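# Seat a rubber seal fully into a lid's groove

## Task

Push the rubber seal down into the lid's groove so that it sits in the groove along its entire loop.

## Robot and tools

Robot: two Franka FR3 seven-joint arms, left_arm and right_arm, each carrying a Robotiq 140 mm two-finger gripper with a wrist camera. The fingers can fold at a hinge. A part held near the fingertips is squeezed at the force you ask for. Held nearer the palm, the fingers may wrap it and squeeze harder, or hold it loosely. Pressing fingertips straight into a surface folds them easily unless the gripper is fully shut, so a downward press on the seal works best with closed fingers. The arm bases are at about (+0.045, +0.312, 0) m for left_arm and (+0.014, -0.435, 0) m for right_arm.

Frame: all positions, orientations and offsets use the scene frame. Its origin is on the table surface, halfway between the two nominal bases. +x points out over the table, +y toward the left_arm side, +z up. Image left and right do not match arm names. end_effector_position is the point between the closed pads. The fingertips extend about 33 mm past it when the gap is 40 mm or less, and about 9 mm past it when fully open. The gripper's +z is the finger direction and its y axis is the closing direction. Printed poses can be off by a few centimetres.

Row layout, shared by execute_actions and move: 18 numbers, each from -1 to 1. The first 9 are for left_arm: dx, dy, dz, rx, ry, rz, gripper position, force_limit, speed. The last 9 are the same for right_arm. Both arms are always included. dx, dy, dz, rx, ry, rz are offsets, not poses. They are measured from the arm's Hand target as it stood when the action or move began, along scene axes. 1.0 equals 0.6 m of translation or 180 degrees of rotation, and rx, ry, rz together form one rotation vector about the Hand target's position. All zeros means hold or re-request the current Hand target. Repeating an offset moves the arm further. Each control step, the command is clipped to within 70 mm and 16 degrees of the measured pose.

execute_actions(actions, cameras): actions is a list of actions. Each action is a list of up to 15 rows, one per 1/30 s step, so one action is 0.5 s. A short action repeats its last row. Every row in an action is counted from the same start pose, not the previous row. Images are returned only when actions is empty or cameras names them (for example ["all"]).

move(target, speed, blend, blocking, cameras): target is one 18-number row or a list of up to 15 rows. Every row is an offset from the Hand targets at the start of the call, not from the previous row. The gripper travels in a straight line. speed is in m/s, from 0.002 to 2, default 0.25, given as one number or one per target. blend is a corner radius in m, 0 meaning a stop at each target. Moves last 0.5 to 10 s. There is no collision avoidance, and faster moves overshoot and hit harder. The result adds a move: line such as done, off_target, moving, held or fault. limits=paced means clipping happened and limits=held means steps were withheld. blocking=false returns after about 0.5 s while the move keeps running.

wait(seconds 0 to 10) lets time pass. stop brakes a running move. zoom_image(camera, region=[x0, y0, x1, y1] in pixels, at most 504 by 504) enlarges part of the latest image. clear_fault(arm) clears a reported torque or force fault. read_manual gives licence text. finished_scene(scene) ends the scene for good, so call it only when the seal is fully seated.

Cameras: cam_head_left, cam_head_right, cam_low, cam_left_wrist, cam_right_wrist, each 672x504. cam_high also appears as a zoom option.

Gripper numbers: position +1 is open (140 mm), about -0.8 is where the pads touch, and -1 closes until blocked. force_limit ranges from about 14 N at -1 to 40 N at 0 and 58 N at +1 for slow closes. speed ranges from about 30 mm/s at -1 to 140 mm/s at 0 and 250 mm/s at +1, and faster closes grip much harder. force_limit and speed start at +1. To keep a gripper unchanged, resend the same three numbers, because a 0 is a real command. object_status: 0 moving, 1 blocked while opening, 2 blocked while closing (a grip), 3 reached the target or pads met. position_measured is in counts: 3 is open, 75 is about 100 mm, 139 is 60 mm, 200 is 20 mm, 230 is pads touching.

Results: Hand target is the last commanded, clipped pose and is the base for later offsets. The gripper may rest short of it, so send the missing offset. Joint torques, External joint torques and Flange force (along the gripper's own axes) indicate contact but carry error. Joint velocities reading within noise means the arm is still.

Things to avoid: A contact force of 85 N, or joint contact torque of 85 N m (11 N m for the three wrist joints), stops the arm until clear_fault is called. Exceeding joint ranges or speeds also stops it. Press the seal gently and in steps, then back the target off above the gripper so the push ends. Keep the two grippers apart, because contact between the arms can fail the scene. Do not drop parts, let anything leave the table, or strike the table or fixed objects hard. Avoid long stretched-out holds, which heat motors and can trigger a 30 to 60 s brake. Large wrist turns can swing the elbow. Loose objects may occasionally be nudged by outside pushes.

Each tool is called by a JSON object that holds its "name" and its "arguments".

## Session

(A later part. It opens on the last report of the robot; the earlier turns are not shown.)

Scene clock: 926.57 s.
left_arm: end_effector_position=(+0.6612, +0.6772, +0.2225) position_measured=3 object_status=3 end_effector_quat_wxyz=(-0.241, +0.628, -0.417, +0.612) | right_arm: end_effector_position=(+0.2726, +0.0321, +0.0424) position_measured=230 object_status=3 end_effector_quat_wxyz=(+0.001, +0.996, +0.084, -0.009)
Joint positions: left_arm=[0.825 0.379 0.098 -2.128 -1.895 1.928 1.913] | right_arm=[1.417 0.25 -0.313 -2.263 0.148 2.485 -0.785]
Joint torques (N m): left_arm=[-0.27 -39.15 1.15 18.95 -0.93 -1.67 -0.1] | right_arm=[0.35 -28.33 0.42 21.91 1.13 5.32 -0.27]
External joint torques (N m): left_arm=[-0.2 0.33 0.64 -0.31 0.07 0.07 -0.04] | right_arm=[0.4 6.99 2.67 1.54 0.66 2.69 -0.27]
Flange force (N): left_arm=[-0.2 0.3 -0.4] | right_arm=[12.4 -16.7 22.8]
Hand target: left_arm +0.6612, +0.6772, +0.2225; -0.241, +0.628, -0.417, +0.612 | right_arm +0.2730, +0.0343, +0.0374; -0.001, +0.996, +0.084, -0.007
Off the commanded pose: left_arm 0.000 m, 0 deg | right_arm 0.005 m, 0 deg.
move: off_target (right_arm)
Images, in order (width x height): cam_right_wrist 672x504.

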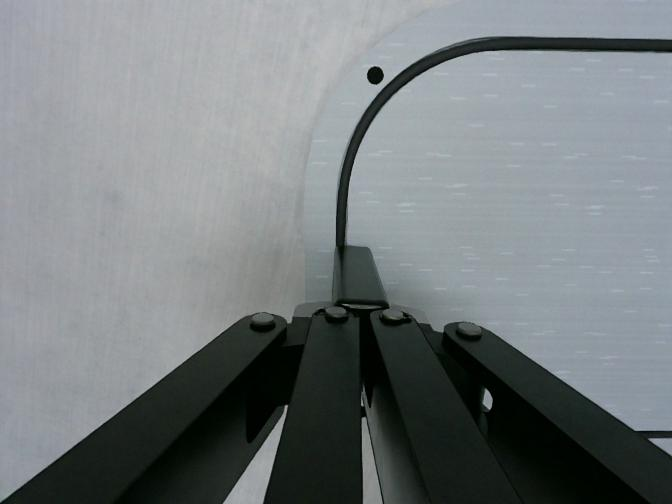

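{"name": "move", "arguments": {"target": [[0,0,0,0,0,0,1,1,1, 0,0,0.02,0,0,0,-1,-1,-1],[0,0,0,0,0,0,1,1,1, -0.0352,0.0208,0.02,0,0,0,-1,-1,-1],[0,0,0,0,0,0,1,1,1, -0.0352,0.0208,0.008,0,0,0,-1,-1,-1],[0,0,0,0,0,0,1,1,1, -0.0295,-0.0137,0.008,0,0,0,-1,-1,-1],[0,0,0,0,0,0,1,1,1, -0.0317,-0.0007,0.0,0,0,0,-1,-1,-1],[0,0,0,0,0,0,1,1,1, -0.0317,-0.0007,0.02,0,0,0,-1,-1,-1],[0,0,0,0,0,0,1,1,1, -0.0647,0.016,0.02,0,0,0,-1,-1,-1],[0,0,0,0,0,0,1,1,1, -0.0647,0.016,0.008,0,0,0,-1,-1,-1],[0,0,0,0,0,0,1,1,1, -0.059,-0.0183,0.008,0,0,0,-1,-1,-1],[0,0,0,0,0,0,1,1,1, -0.0612,-0.0053,0.0,0,0,0,-1,-1,-1]], "speed": [0.15,0.15,0.06,0.05,0.05,0.15,0.15,0.06,0.05,0.05], "blend": [0.003,0.003,0,0,0,0.003,0.003,0,0,0], "cameras": ["cam_right_wrist"]}}

{"name": "move", "arguments": {"target": [[0,0,0,0,0,0,1,1,1, 0,0.0,0.05,0,0,0,-1,-1,-1],[0,0,0,0,0,0,1,1,1, 0.0,-0.19,0.3,0,0.0,0.0,-1,-1,-1]], "speed": [0.1,0.3], "cameras": ["cam_right_wrist"]}}

{"name": "zoom_image", "arguments": {"camera": "cam_right_wrist", "region": [130, 0, 560, 280]}}

Scene clock: 945.67 s.
left_arm: end_effector_position=(+0.6612, +0.6772, +0.2225) position_measured=3 object_status=3 end_effector_quat_wxyz=(-0.241, +0.628, -0.417, +0.612) | right_arm: end_effector_position=(+0.2340, +0.0361, +0.0421) position_measured=230 object_status=3 end_effector_quat_wxyz=(-0.005, +0.996, +0.087, -0.005)
Joint positions: left_arm=[0.825 0.379 0.098 -2.128 -1.895 1.928 1.913] | right_arm=[1.483 0.207 -0.307 -2.33 0.133 2.527 -0.714]
Joint torques (N m): left_arm=[-0.26 -39.09 1.18 18.98 -0.92 -1.68 -0.1] | right_arm=[-2.05 -30.19 -2.78 19.11 0.34 2.55 -0.27]
External joint torques (N m): left_arm=[-0.26 0.32 0.62 -0.23 0.07 0.05 -0.03] | right_arm=[-1.96 3.51 -0.93 -0.92 -0.11 -0.11 -0.27]
Flange force (N): left_arm=[-0.4 0.2 -0.3] | right_arm=[6.6 -2.6 8.1]
Hand target: left_arm +0.6612, +0.6772, +0.2225; -0.241, +0.628, -0.417, +0.612 | right_arm +0.2363, +0.0311, +0.0374; -0.001, +0.996, +0.084, -0.007
Off the commanded pose: left_arm 0.000 m, 0 deg | right_arm 0.007 m, 1 deg.
move: off_target (right_arm)
Images, in order (width x height): cam_right_wrist 672x504.

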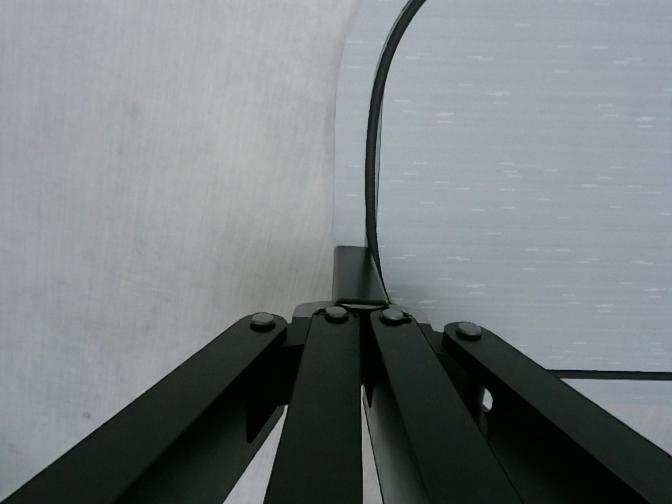

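Scene clock: 948.23 s.
left_arm: end_effector_position=(+0.6612, +0.6772, +0.2225) position_measured=3 object_status=3 end_effector_quat_wxyz=(-0.241, +0.628, -0.417, +0.612) | right_arm: end_effector_position=(+0.2361, -0.0812, +0.2176) position_measured=230 object_status=3 end_effector_quat_wxyz=(-0.003, +0.996, +0.086, -0.007)
Joint positions: left_arm=[0.825 0.379 0.098 -2.128 -1.895 1.928 1.913] | right_arm=[1.397 -0.408 -0.333 -2.477 -0.132 2.082 -0.629]
Joint velocities: left_arm=[within noise] | right_arm=[-0.001 0 0 0.001 -0.001 -0.004 -0.001]
Joint torques (N m): left_arm=[-0.26 -39.15 1.18 18.92 -0.91 -1.68 -0.07] | right_arm=[-0.43 -17.58 4.14 24.56 0.4 2.38 0.1]
External joint torques (N m): left_arm=[-0.31 0.11 0.57 -0.21 0.08 0.03 0] | right_arm=[-0.44 -0.79 0.89 0.39 -0.3 -0.27 0.1]
Flange force (N): left_arm=[0.2 0.2 -0.4] | right_arm=[-2.3 1.6 -2.6]
Hand target: left_arm +0.6612, +0.6772, +0.2225; -0.241, +0.628, -0.417, +0.612 | right_arm +0.2363, -0.0829, +0.2174; -0.001, +0.996, +0.084, -0.007
Off the commanded pose: left_arm 0.000 m, 0 deg | right_arm 0.002 m, 0 deg.
move: done
Images, in order (width x height): cam_right_wrist 672x504.

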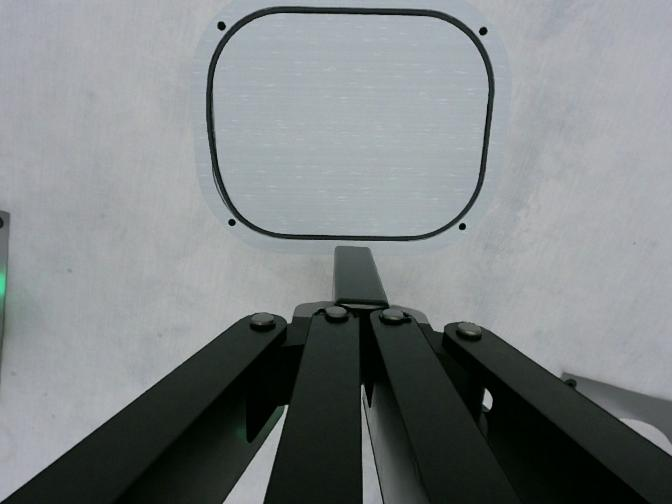

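Scaled by 1.172 from the camera's 672x504 image, which has a finer 960x720 frame.

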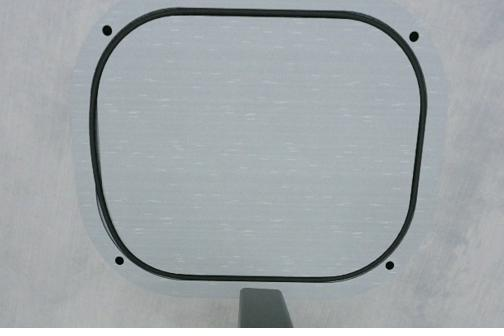

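{"name": "move", "arguments": {"target": [[0,0,0,0,0,0,1,1,1, 0.0822,0.199,-0.274,0,0,0,-1,-1,-1],[0,0,0,0,0,0,1,1,1, 0.0822,0.199,-0.299,0,0,0,-1,-1,-1],[0,0,0,0,0,0,1,1,1, 0.0822,0.199,-0.278,0,0,0,-1,-1,-1],[0,0,0,0,0,0,1,1,1, 0.0358,0.1923,-0.278,0,0,0,-1,-1,-1],[0,0,0,0,0,0,1,1,1, 0.0358,0.1923,-0.299,0,0,0,-1,-1,-1],[0,0,0,0,0,0,1,1,1, 0.0358,0.1923,-0.278,0,0,0,-1,-1,-1],[0,0,0,0,0,0,1,1,1, 0.004,0.1718,-0.278,0,0,0,-1,-1,-1],[0,0,0,0,0,0,1,1,1, 0.004,0.1718,-0.291,0,0,0,-1,-1,-1],[0,0,0,0,0,0,1,1,1, -0.0043,0.1857,-0.291,0,0,0,-1,-1,-1],[0,0,0,0,0,0,1,1,1, -0.0007,0.1813,-0.299,0,0,0,-1,-1,-1]], "speed": [0.3,0.06,0.15,0.15,0.06,0.15,0.15,0.06,0.05,0.05], "blend": [0.003,0,0.003,0.003,0,0.003,0.003,0,0,0], "cameras": ["cam_right_wrist"]}}

{"name": "zoom_image", "arguments": {"camera": "cam_right_wrist", "region": [150, 50, 600, 450]}}

Scene clock: 972.27 s.
left_arm: end_effector_position=(+0.6612, +0.6772, +0.2225) position_measured=3 object_status=3 end_effector_quat_wxyz=(-0.241, +0.628, -0.417, +0.612) | right_arm: end_effector_position=(+0.2378, +0.0245, +0.0423) position_measured=230 object_status=3 end_effector_quat_wxyz=(+0.000, +0.997, +0.083, -0.008)
Joint positions: left_arm=[0.825 0.379 0.098 -2.128 -1.895 1.928 1.913] | right_arm=[1.475 0.192 -0.316 -2.347 0.123 2.518 -0.714]
Joint velocities: left_arm=[within noise] | right_arm=[-0.001 -0.002 0 0 0.004 0 0]
Joint torques (N m): left_arm=[-0.29 -39.12 1.17 18.94 -0.92 -1.69 -0.08] | right_arm=[1.6 -28.25 1.62 19.86 1.26 4.49 -0.25]
External joint torques (N m): left_arm=[-0.26 0.37 0.63 -0.31 0.07 0.04 -0.02] | right_arm=[1.65 4.72 3.33 -0.05 0.8 1.88 -0.25]
Flange force (N): left_arm=[-0.3 0.4 -0.4] | right_arm=[3.6 -10.6 17.7]
Hand target: left_arm +0.6612, +0.6772, +0.2225; -0.241, +0.628, -0.417, +0.612 | right_arm +0.2358, +0.0259, +0.0380; -0.001, +0.996, +0.084, -0.007
Off the commanded pose: left_arm 0.000 m, 0 deg | right_arm 0.005 m, 0 deg.
move: off_target (right_arm)
Images, in order (width x height): cam_right_wrist 672x504.

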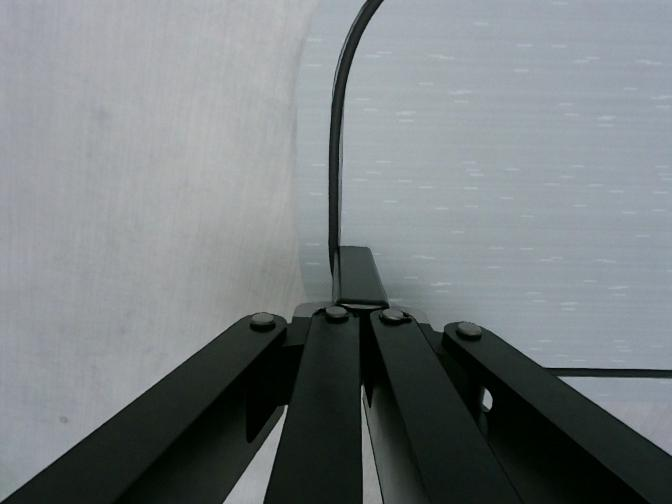

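Scaled by 1.120 from the camera's 672x504 image, which has a finer 960x720 frame.

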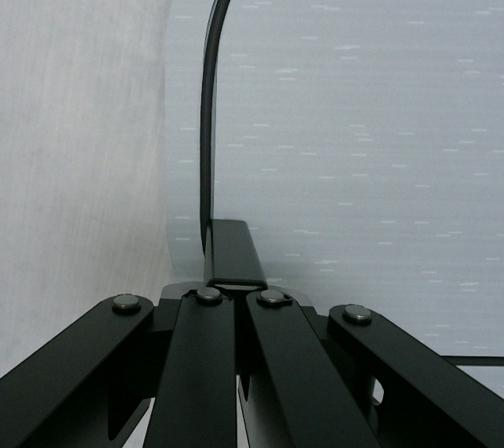

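{"name": "move", "arguments": {"target": [[0,0,0,0,0,0,1,1,1, 0.003,0,0.018,0,0,0,-1,-1,-1],[0,0,0,0,0,0,1,1,1, 0.008,0.0103,0.018,0,0,0,-1,-1,-1],[0,0,0,0,0,0,1,1,1, 0.008,0.0103,0,0,0,0,-1,-1,-1],[0,0,0,0,0,0,1,1,1, 0.008,0.0103,0.018,0,0,0,-1,-1,-1],[0,0,0,0,0,0,1,1,1, -0.0213,0.0035,0.018,0,0,0,-1,-1,-1],[0,0,0,0,0,0,1,1,1, -0.0213,0.0035,0,0,0,0,-1,-1,-1],[0,0,0,0,0,0,1,1,1, -0.0213,0.0035,0.018,0,0,0,-1,-1,-1],[0,0,0,0,0,0,1,1,1, -0.0197,-0.0204,0.018,0,0,0,-1,-1,-1],[0,0,0,0,0,0,1,1,1, -0.0197,-0.0204,0.008,0,0,0,-1,-1,-1],[0,0,0,0,0,0,1,1,1, -0.0325,-0.0099,0.008,0,0,0,-1,-1,-1],[0,0,0,0,0,0,1,1,1, -0.028,-0.0145,0,0,0,0,-1,-1,-1]], "speed": [0.15,0.15,0.06,0.15,0.15,0.06,0.15,0.15,0.06,0.05,0.05], "blend": [0.003,0.003,0,0.003,0.003,0,0.003,0.003,0,0,0], "cameras": ["cam_right_wrist"]}}

{"name": "zoom_image", "arguments": {"camera": "cam_right_wrist", "region": [150, 50, 600, 450]}}

Scene clock: 988.33 s.
left_arm: end_effector_position=(+0.6612, +0.6772, +0.2225) position_measured=3 object_status=3 end_effector_quat_wxyz=(-0.241, +0.628, -0.417, +0.612) | right_arm: end_effector_position=(+0.2168, +0.0197, +0.0427) position_measured=230 object_status=3 end_effector_quat_wxyz=(-0.002, +0.996, +0.086, -0.007)
Joint positions: left_arm=[0.825 0.379 0.098 -2.128 -1.895 1.928 1.913] | right_arm=[1.507 0.155 -0.315 -2.398 0.111 2.54 -0.68]
Joint velocities: left_arm=[within noise] | right_arm=[0 0.001 0 -0.001 0.004 0.001 -0.002]
Joint torques (N m): left_arm=[-0.3 -39.11 1.2 18.92 -0.93 -1.69 -0.08] | right_arm=[-1.31 -26.62 -1.55 18.55 0.46 3.89 -0.25]
External joint torques (N m): left_arm=[-0.25 0.36 0.68 -0.33 0.07 0.05 -0.02] | right_arm=[-1.38 5.06 -0.3 -1.24 0.03 1.25 -0.25]
Flange force (N): left_arm=[-0.2 0.4 -0.4] | right_arm=[6.5 -4.6 15.8]
Hand target: left_arm +0.6612, +0.6772, +0.2225; -0.241, +0.628, -0.417, +0.612 | right_arm +0.2190, +0.0172, +0.0380; -0.001, +0.996, +0.084, -0.007
Off the commanded pose: left_arm 0.000 m, 0 deg | right_arm 0.006 m, 0 deg.
move: off_target (right_arm)
Images, in order (width x height): cam_right_wrist 672x504.

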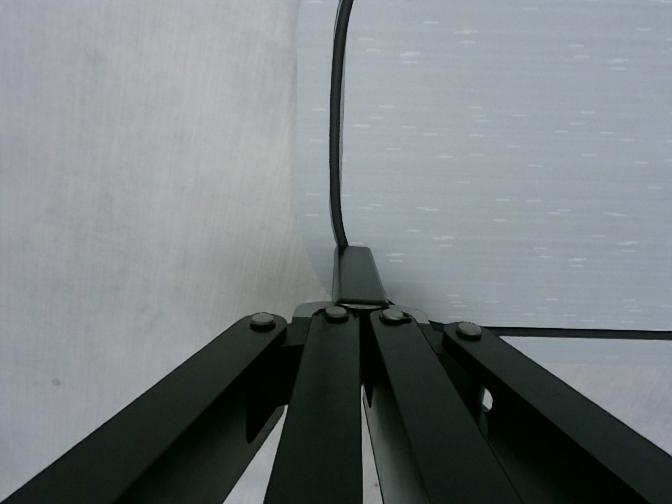

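Scaled by 1.120 from the camera's 672x504 image, which has a finer 960x720 frame.

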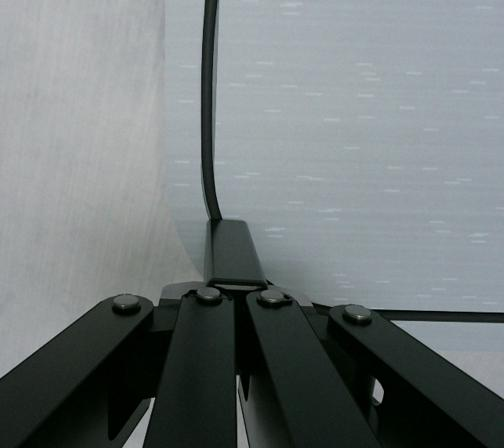

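{"name": "move", "arguments": {"target": [[0,0,0,0,0,0,1,1,1, 0,0,0.018,0,0,0,-1,-1,-1],[0,0,0,0,0,0,1,1,1, -0.012,-0.016,0.018,0,0,0,-1,-1,-1],[0,0,0,0,0,0,1,1,1, -0.012,-0.016,0,0,0,0,-1,-1,-1],[0,0,0,0,0,0,1,1,1, -0.012,-0.016,0.018,0,0,0,-1,-1,-1],[0,0,0,0,0,0,1,1,1, -0.0215,-0.035,0.018,0,0,0,-1,-1,-1],[0,0,0,0,0,0,1,1,1, -0.0215,-0.035,0,0,0,0,-1,-1,-1],[0,0,0,0,0,0,1,1,1, -0.0215,-0.035,0.018,0,0,0,-1,-1,-1],[0,0,0,0,0,0,1,1,1, -0.029,-0.065,0.018,0,0,0,-1,-1,-1],[0,0,0,0,0,0,1,1,1, -0.029,-0.065,0.001,0,0,0,-1,-1,-1],[0,0,0,0,0,0,1,1,1, -0.029,-0.065,0.018,0,0,0,-1,-1,-1],[0,0,0,0,0,0,1,1,1, -0.026,-0.095,0.018,0,0,0,-1,-1,-1],[0,0,0,0,0,0,1,1,1, -0.026,-0.095,0.001,0,0,0,-1,-1,-1]], "speed": [0.15,0.15,0.06,0.15,0.15,0.06,0.15,0.15,0.06,0.15,0.15,0.06], "blend": [0.003,0.003,0,0.003,0.003,0,0.003,0.003,0,0.003,0.003,0]}}

{"name": "move", "arguments": {"target": [[0,0,0,0,0,0,1,1,1, 0,0.0,0.05,0,0,0,-1,-1,-1],[0,0,0,0,0,0,1,1,1, 0.03,-0.07,0.25,0,0.0,0.0,-1,-1,-1]], "speed": [0.1,0.3], "cameras": ["cam_right_wrist","cam_low"]}}

{"name": "zoom_image", "arguments": {"camera": "cam_right_wrist", "region": [170, 0, 350, 250]}}

{"name": "zoom_image", "arguments": {"camera": "cam_right_wrist", "region": [350, 0, 530, 250]}}

{"name": "zoom_image", "arguments": {"camera": "cam_low", "region": [190, 210, 330, 270]}}

Scene clock: 1007.93 s.
left_arm: end_effector_position=(+0.6612, +0.6772, +0.2225) position_measured=3 object_status=3 end_effector_quat_wxyz=(-0.241, +0.628, -0.417, +0.612) | right_arm: end_effector_position=(+0.2032, -0.0390, +0.0428) position_measured=230 object_status=3 end_effector_quat_wxyz=(-0.001, +0.996, +0.084, -0.008)
Joint positions: left_arm=[0.825 0.379 0.098 -2.128 -1.895 1.928 1.913] | right_arm=[1.504 0.008 -0.343 -2.593 0.032 2.593 -0.647]
Joint velocities: left_arm=[within noise] | right_arm=[-0.001 0 0.001 -0.001 0 0.001 -0.005]
Joint torques (N m): left_arm=[-0.3 -39.13 1.22 18.9 -0.92 -1.68 -0.08] | right_arm=[0.22 -19.88 1.07 17.78 0.71 4.42 -0.09]
External joint torques (N m): left_arm=[-0.37 0.33 0.59 -0.36 0.08 0.04 -0.01] | right_arm=[0.23 5.91 1.15 -1.13 0.31 1.79 -0.09]
Flange force (N): left_arm=[0.0 0.5 -0.3] | right_arm=[5.7 -9.8 22.8]
Hand target: left_arm +0.6612, +0.6772, +0.2225; -0.241, +0.628, -0.417, +0.612 | right_arm +0.2034, -0.0398, +0.0386; -0.001, +0.996, +0.084, -0.007
Off the commanded pose: left_arm 0.000 m, 0 deg | right_arm 0.004 m, 0 deg.
move: off_target (right_arm)

Scene clock: 1010.33 s.
left_arm: end_effector_position=(+0.6612, +0.6772, +0.2225) position_measured=3 object_status=3 end_effector_quat_wxyz=(-0.241, +0.628, -0.417, +0.612) | right_arm: end_effector_position=(+0.2213, -0.0801, +0.1887) position_measured=230 object_status=3 end_effector_quat_wxyz=(-0.003, +0.996, +0.085, -0.007)
Joint positions: left_arm=[0.825 0.379 0.098 -2.128 -1.895 1.928 1.913] | right_arm=[1.42 -0.395 -0.334 -2.545 -0.134 2.162 -0.598]
Joint velocities: left_arm=[within noise] | right_arm=[-0.001 0.001 0 0 -0.001 -0.005 0]
Joint torques (N m): left_arm=[-0.25 -39.12 1.21 18.95 -0.92 -1.68 -0.1] | right_arm=[-0.4 -17.63 4.34 24.14 0.34 2.39 0.07]
External joint torques (N m): left_arm=[-0.13 0.36 0.75 -0.28 0.07 0.07 -0.04] | right_arm=[-0.44 -0.88 1.26 0.48 -0.33 -0.26 0.07]
Flange force (N): left_arm=[-0.4 0.3 -0.5] | right_arm=[-2.8 1.6 -3.3]
Hand target: left_arm +0.6612, +0.6772, +0.2225; -0.241, +0.628, -0.417, +0.612 | right_arm +0.2214, -0.0818, +0.1886; -0.001, +0.996, +0.084, -0.007
Off the commanded pose: left_arm 0.000 m, 0 deg | right_arm 0.002 m, 0 deg.
move: done
Images, in order (width x height): cam_low 672x504, cam_right_wrist 672x504.

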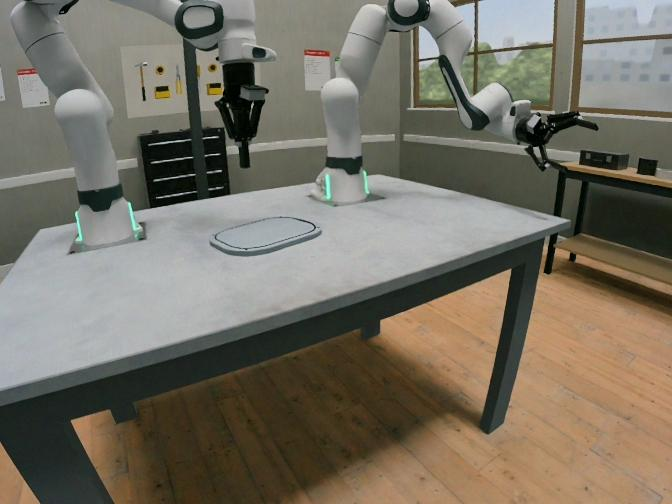

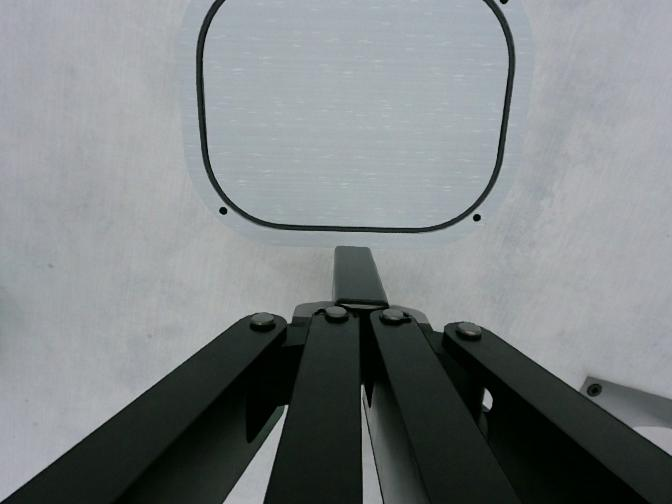

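Scaled by 2.016 from the camera's 672x504 image, which has a finer 960x720 frame.

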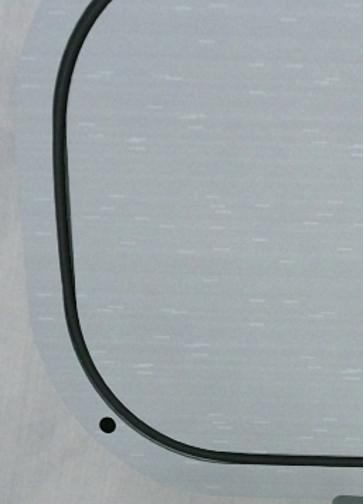

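Scaled by 2.016 from the camera's 672x504 image, which has a finer 960x720 frame.

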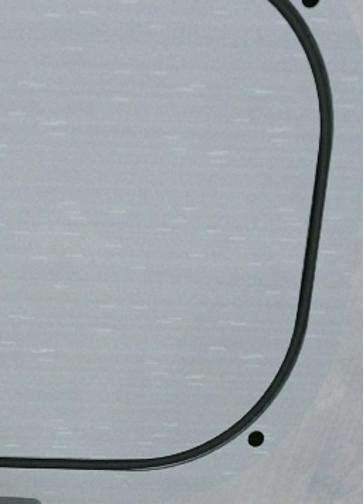

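Scaled by 3.600 from the camera's 672x504 image, which has a finer 960x720 frame.

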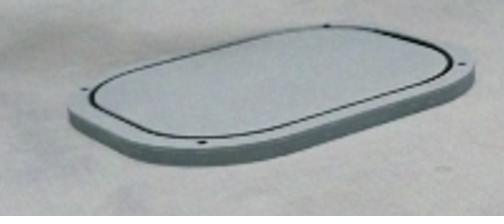

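{"name": "move", "arguments": {"target": [[0,0,0,0,0,0,1,1,1, 0.145,0.2182,-0.226,0,0,0,-1,-1,-1],[0,0,0,0,0,0,1,1,1, 0.145,0.2182,-0.244,0,0,0,-1,-1,-1],[0,0,0,0,0,0,1,1,1, 0.1482,0.2002,-0.244,0,0,0,-1,-1,-1],[0,0,0,0,0,0,1,1,1, 0.147,0.2067,-0.2518,0,0,0,-1,-1,-1],[0,0,0,0,0,0,1,1,1, 0.147,0.2067,-0.228,0,0,0,-1,-1,-1],[0,0,0,0,0,0,1,1,1, 0.1093,0.2152,-0.228,0,0,0,-1,-1,-1],[0,0,0,0,0,0,1,1,1, 0.1093,0.2152,-0.244,0,0,0,-1,-1,-1],[0,0,0,0,0,0,1,1,1, 0.1125,0.1972,-0.244,0,0,0,-1,-1,-1],[0,0,0,0,0,0,1,1,1, 0.1113,0.2037,-0.2518,0,0,0,-1,-1,-1]], "speed": [0.3,0.06,0.05,0.05,0.15,0.15,0.06,0.05,0.05], "blend": [0.003,0,0,0,0.003,0.003,0,0,0], "cameras": ["cam_right_wrist"]}}

{"name": "zoom_image", "arguments": {"camera": "cam_right_wrist", "region": [200, 50, 550, 400]}}

Scene clock: 1029.30 s.
left_arm: end_effector_position=(+0.6612, +0.6772, +0.2225) position_measured=3 object_status=3 end_effector_quat_wxyz=(-0.241, +0.628, -0.417, +0.612) | right_arm: end_effector_position=(+0.2873, +0.0407, +0.0424) position_measured=230 object_status=3 end_effector_quat_wxyz=(-0.001, +0.996, +0.085, -0.007)
Joint positions: left_arm=[0.825 0.379 0.098 -2.128 -1.895 1.928 1.913] | right_arm=[1.408 0.284 -0.321 -2.215 0.166 2.472 -0.814]
Joint torques (N m): left_arm=[-0.26 -39.1 1.22 18.95 -0.91 -1.68 -0.09] | right_arm=[-0.65 -30.68 -0.99 22.28 0.96 4.51 -0.25]
External joint torques (N m): left_arm=[-0.43 0.11 0.51 -0.14 0.08 0.02 -0.03] | right_arm=[-0.61 5.83 1.65 1.68 0.47 1.87 -0.25]
Flange force (N): left_arm=[0.1 0.0 -0.2] | right_arm=[13.2 -14.3 17.7]
Hand target: left_arm +0.6612, +0.6772, +0.2225; -0.241, +0.628, -0.417, +0.612 | right_arm +0.2882, +0.0404, +0.0375; -0.001, +0.996, +0.084, -0.007
Off the commanded pose: left_arm 0.000 m, 0 deg | right_arm 0.005 m, 0 deg.
move: off_target (right_arm)
Images, in order (width x height): cam_right_wrist 672x504.

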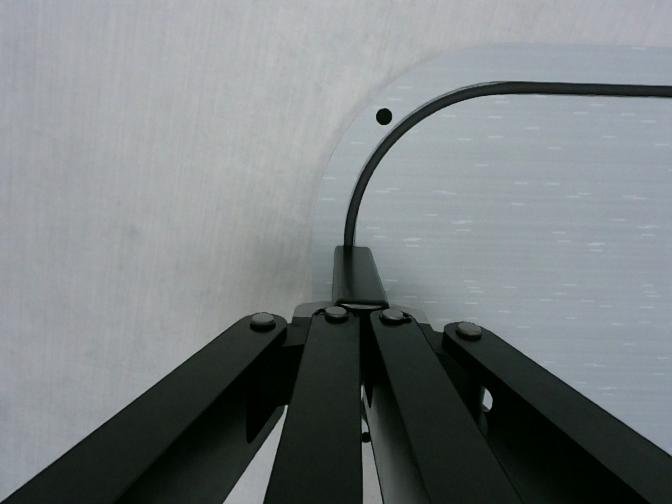

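Scaled by 1.440 from the camera's 672x504 image, which has a finer 960x720 frame.

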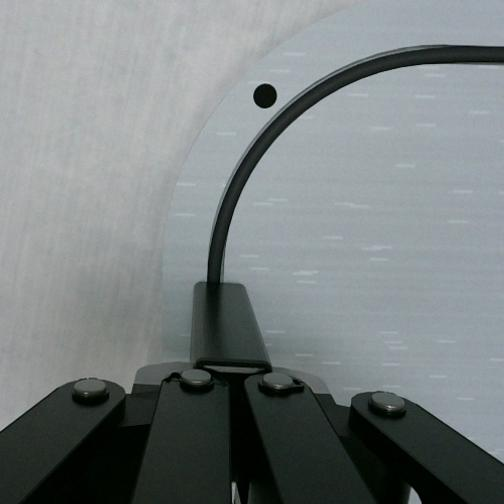

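{"name": "move", "arguments": {"target": [[0,0,0,0,0,0,1,1,1, 0,0,0.018,0,0,0,-1,-1,-1],[0,0,0,0,0,0,1,1,1, -0.0373,0.004,0.018,0,0,0,-1,-1,-1],[0,0,0,0,0,0,1,1,1, -0.0373,0.004,0.0078,0,0,0,-1,-1,-1],[0,0,0,0,0,0,1,1,1, -0.0341,-0.014,0.0078,0,0,0,-1,-1,-1],[0,0,0,0,0,0,1,1,1, -0.0353,-0.0075,0,0,0,0,-1,-1,-1],[0,0,0,0,0,0,1,1,1, -0.0353,-0.0075,0.018,0,0,0,-1,-1,-1],[0,0,0,0,0,0,1,1,1, -0.071,-0.0135,0.018,0,0,0,-1,-1,-1],[0,0,0,0,0,0,1,1,1, -0.071,-0.0135,0,0,0,0,-1,-1,-1],[0,0,0,0,0,0,1,1,1, -0.071,-0.0135,0.018,0,0,0,-1,-1,-1]], "speed": [0.15,0.15,0.06,0.05,0.05,0.15,0.15,0.06,0.15], "blend": [0.003,0.003,0,0,0,0.003,0.003,0,0]}}

{"name": "move", "arguments": {"target": [[0,0,0,0,0,0,1,1,1, 0.1403,0.0222,0,0,0,0,-1,-1,-1],[0,0,0,0,0,0,1,1,1, 0.1403,0.0222,-0.018,0,0,0,-1,-1,-1],[0,0,0,0,0,0,1,1,1, 0.1403,0.0222,0,0,0,0,-1,-1,-1],[0,0,0,0,0,0,1,1,1, 0.1697,0.0097,0,0,0,0,-1,-1,-1],[0,0,0,0,0,0,1,1,1, 0.1697,0.0097,-0.018,0,0,0,-1,-1,-1],[0,0,0,0,0,0,1,1,1, 0.1697,0.0097,0,0,0,0,-1,-1,-1],[0,0,0,0,0,0,1,1,1, 0.1942,-0.0097,0,0,0,0,-1,-1,-1],[0,0,0,0,0,0,1,1,1, 0.1942,-0.0097,-0.018,0,0,0,-1,-1,-1],[0,0,0,0,0,0,1,1,1, 0.1942,-0.0097,0,0,0,0,-1,-1,-1],[0,0,0,0,0,0,1,1,1, 0.209,-0.034,0,0,0,0,-1,-1,-1],[0,0,0,0,0,0,1,1,1, 0.209,-0.034,-0.018,0,0,0,-1,-1,-1],[0,0,0,0,0,0,1,1,1, 0.209,-0.034,0.02,0,0,0,-1,-1,-1]], "speed": [0.25,0.06,0.15,0.15,0.06,0.15,0.15,0.06,0.15,0.15,0.06,0.15], "blend": [0.003,0,0.003,0.003,0,0.003,0.003,0,0.003,0.003,0,0]}}

{"name": "move", "arguments": {"target": [0,0,0,0,0,0,1,1,1, -0.27,-0.15,0.23,0,0.0,0.0,-1,-1,-1], "speed": 0.3, "cameras": ["cam_right_wrist","cam_low"]}}

{"name": "zoom_image", "arguments": {"camera": "cam_right_wrist", "region": [150, 0, 400, 250]}}

{"name": "zoom_image", "arguments": {"camera": "cam_right_wrist", "region": [330, 0, 580, 250]}}

{"name": "zoom_image", "arguments": {"camera": "cam_low", "region": [190, 210, 330, 270]}}

Scene clock: 1055.30 s.
left_arm: end_effector_position=(+0.6612, +0.6772, +0.2225) position_measured=3 object_status=3 end_effector_quat_wxyz=(-0.241, +0.628, -0.417, +0.612) | right_arm: end_effector_position=(+0.2460, +0.0330, +0.0479) position_measured=230 object_status=3 end_effector_quat_wxyz=(-0.002, +0.996, +0.085, -0.007)
Joint positions: left_arm=[0.825 0.379 0.098 -2.128 -1.895 1.928 1.913] | right_arm=[1.48 0.206 -0.329 -2.311 0.134 2.498 -0.734]
Joint velocities: left_arm=[within noise] | right_arm=[0.001 0.001 -0.002 -0.001 -0.001 -0.002 0.006]
Joint torques (N m): left_arm=[-0.28 -39.15 1.17 18.95 -0.93 -1.68 -0.1] | right_arm=[0.25 -35.25 -1.53 21.2 0.13 2.41 0.07]
External joint torques (N m): left_arm=[-0.26 0.33 0.61 -0.33 0.07 0.05 -0.03] | right_arm=[0.29 -1.59 0.39 0.88 -0.34 -0.23 0.07]
Flange force (N): left_arm=[-0.1 0.4 -0.4] | right_arm=[-1.3 0.2 -4.7]
Hand target: left_arm +0.6612, +0.6772, +0.2225; -0.241, +0.628, -0.417, +0.612 | right_arm +0.2456, +0.0323, +0.0483; -0.001, +0.996, +0.084, -0.007
Off the commanded pose: left_arm 0.000 m, 0 deg | right_arm 0.001 m, 0 deg.
move: done

Scene clock: 1059.47 s.
left_arm: end_effector_position=(+0.6612, +0.6772, +0.2225) position_measured=3 object_status=3 end_effector_quat_wxyz=(-0.241, +0.628, -0.417, +0.612) | right_arm: end_effector_position=(+0.3717, +0.0130, +0.0605) position_measured=230 object_status=3 end_effector_quat_wxyz=(-0.003, +0.996, +0.085, -0.006)
Joint positions: left_arm=[0.825 0.379 0.098 -2.128 -1.895 1.928 1.913] | right_arm=[1.247 0.309 -0.32 -2.119 0.162 2.402 -0.961]
Joint velocities: left_arm=[within noise] | right_arm=[-0.001 -0.002 -0.001 0 0 -0.004 0.004]
Joint torques (N m): left_arm=[-0.25 -39.19 1.21 18.92 -0.92 -1.7 -0.09] | right_arm=[0.27 -39.39 -2.58 22.41 0.12 2.38 0.07]
External joint torques (N m): left_arm=[-0.37 0.21 0.53 -0.31 0.07 0.02 -0.03] | right_arm=[0.37 -1.24 0.4 0.94 -0.43 -0.27 0.07]
Flange force (N): left_arm=[0.2 0.3 -0.4] | right_arm=[-0.4 -1.0 -3.6]
Hand target: left_arm +0.6612, +0.6772, +0.2225; -0.241, +0.628, -0.417, +0.612 | right_arm +0.3710, +0.0119, +0.0603; -0.001, +0.996, +0.084, -0.007
Off the commanded pose: left_arm 0.000 m, 0 deg | right_arm 0.001 m, 0 deg.
move: done

Scene clock: 1061.60 s.
left_arm: end_effector_position=(+0.6612, +0.6772, +0.2225) position_measured=3 object_status=3 end_effector_quat_wxyz=(-0.241, +0.628, -0.417, +0.612) | right_arm: end_effector_position=(+0.2097, -0.0770, +0.1985) position_measured=230 object_status=3 end_effector_quat_wxyz=(-0.001, +0.996, +0.088, -0.006)
Joint positions: left_arm=[0.825 0.379 0.098 -2.128 -1.895 1.928 1.913] | right_arm=[1.298 -0.402 -0.186 -2.539 -0.072 2.138 -0.622]
Joint velocities: left_arm=[within noise] | right_arm=[0 0 0.001 0 0 -0.001 0.006]
Joint torques (N m): left_arm=[-0.28 -39.13 1.17 18.93 -0.92 -1.68 -0.11] | right_arm=[-0.48 -18.19 2.82 24.54 0.67 2.37 0.06]
External joint torques (N m): left_arm=[-0.16 0.23 0.7 -0.24 0.07 0.06 -0.05] | right_arm=[-0.52 -0.81 1.21 0.62 0 -0.26 0.06]
Flange force (N): left_arm=[-0.2 0.2 -0.5] | right_arm=[-2.0 0.5 -3.0]
Hand target: left_arm +0.6612, +0.6772, +0.2225; -0.241, +0.628, -0.417, +0.612 | right_arm +0.2090, -0.0781, +0.1983; -0.001, +0.996, +0.084, -0.007
Off the commanded pose: left_arm 0.000 m, 0 deg | right_arm 0.001 m, 0 deg.
move: done
Images, in order (width x height): cam_low 672x504, cam_right_wrist 672x504.

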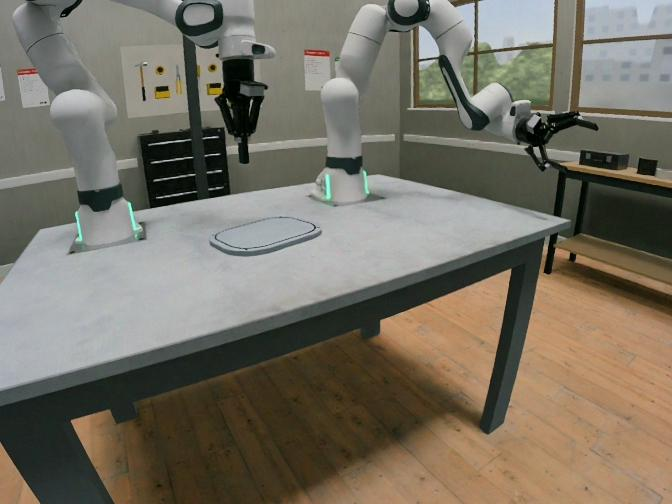

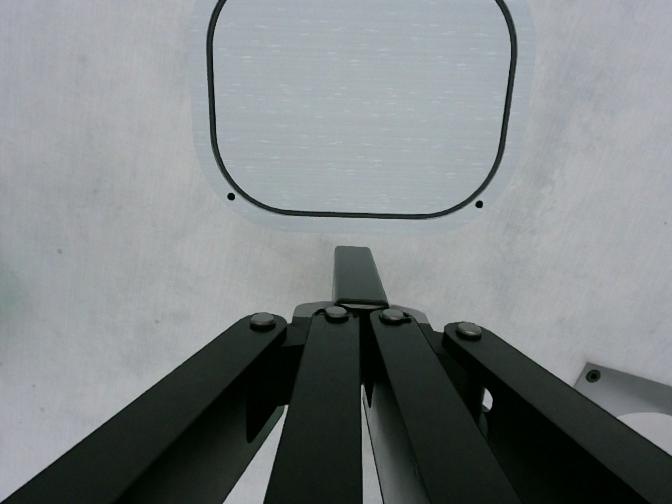

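Scaled by 2.016 from the camera's 672x504 image, which has a finer 960x720 frame.

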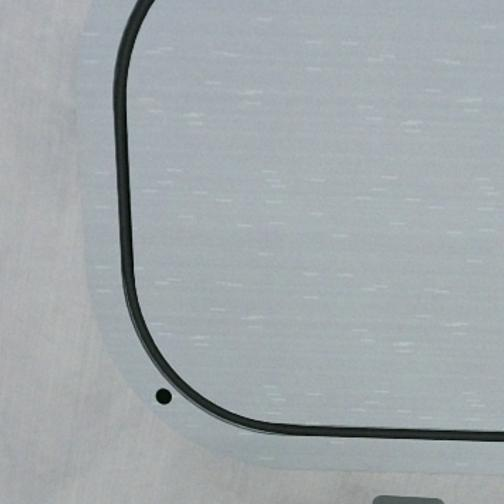

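Scaled by 2.016 from the camera's 672x504 image, which has a finer 960x720 frame.

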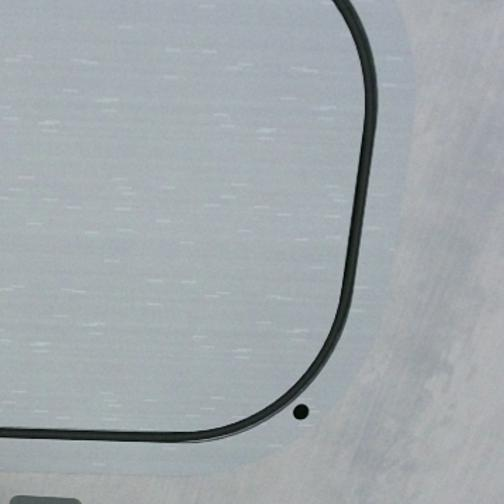

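Scaled by 3.600 from the camera's 672x504 image, which has a finer 960x720 frame.

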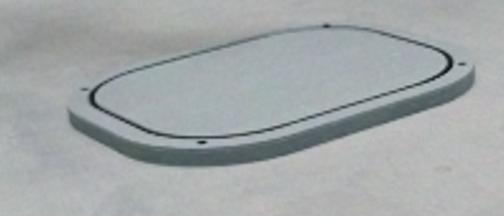

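{"name": "finished_scene", "arguments": {"scene": 2}}

The scene is finished: the task was done.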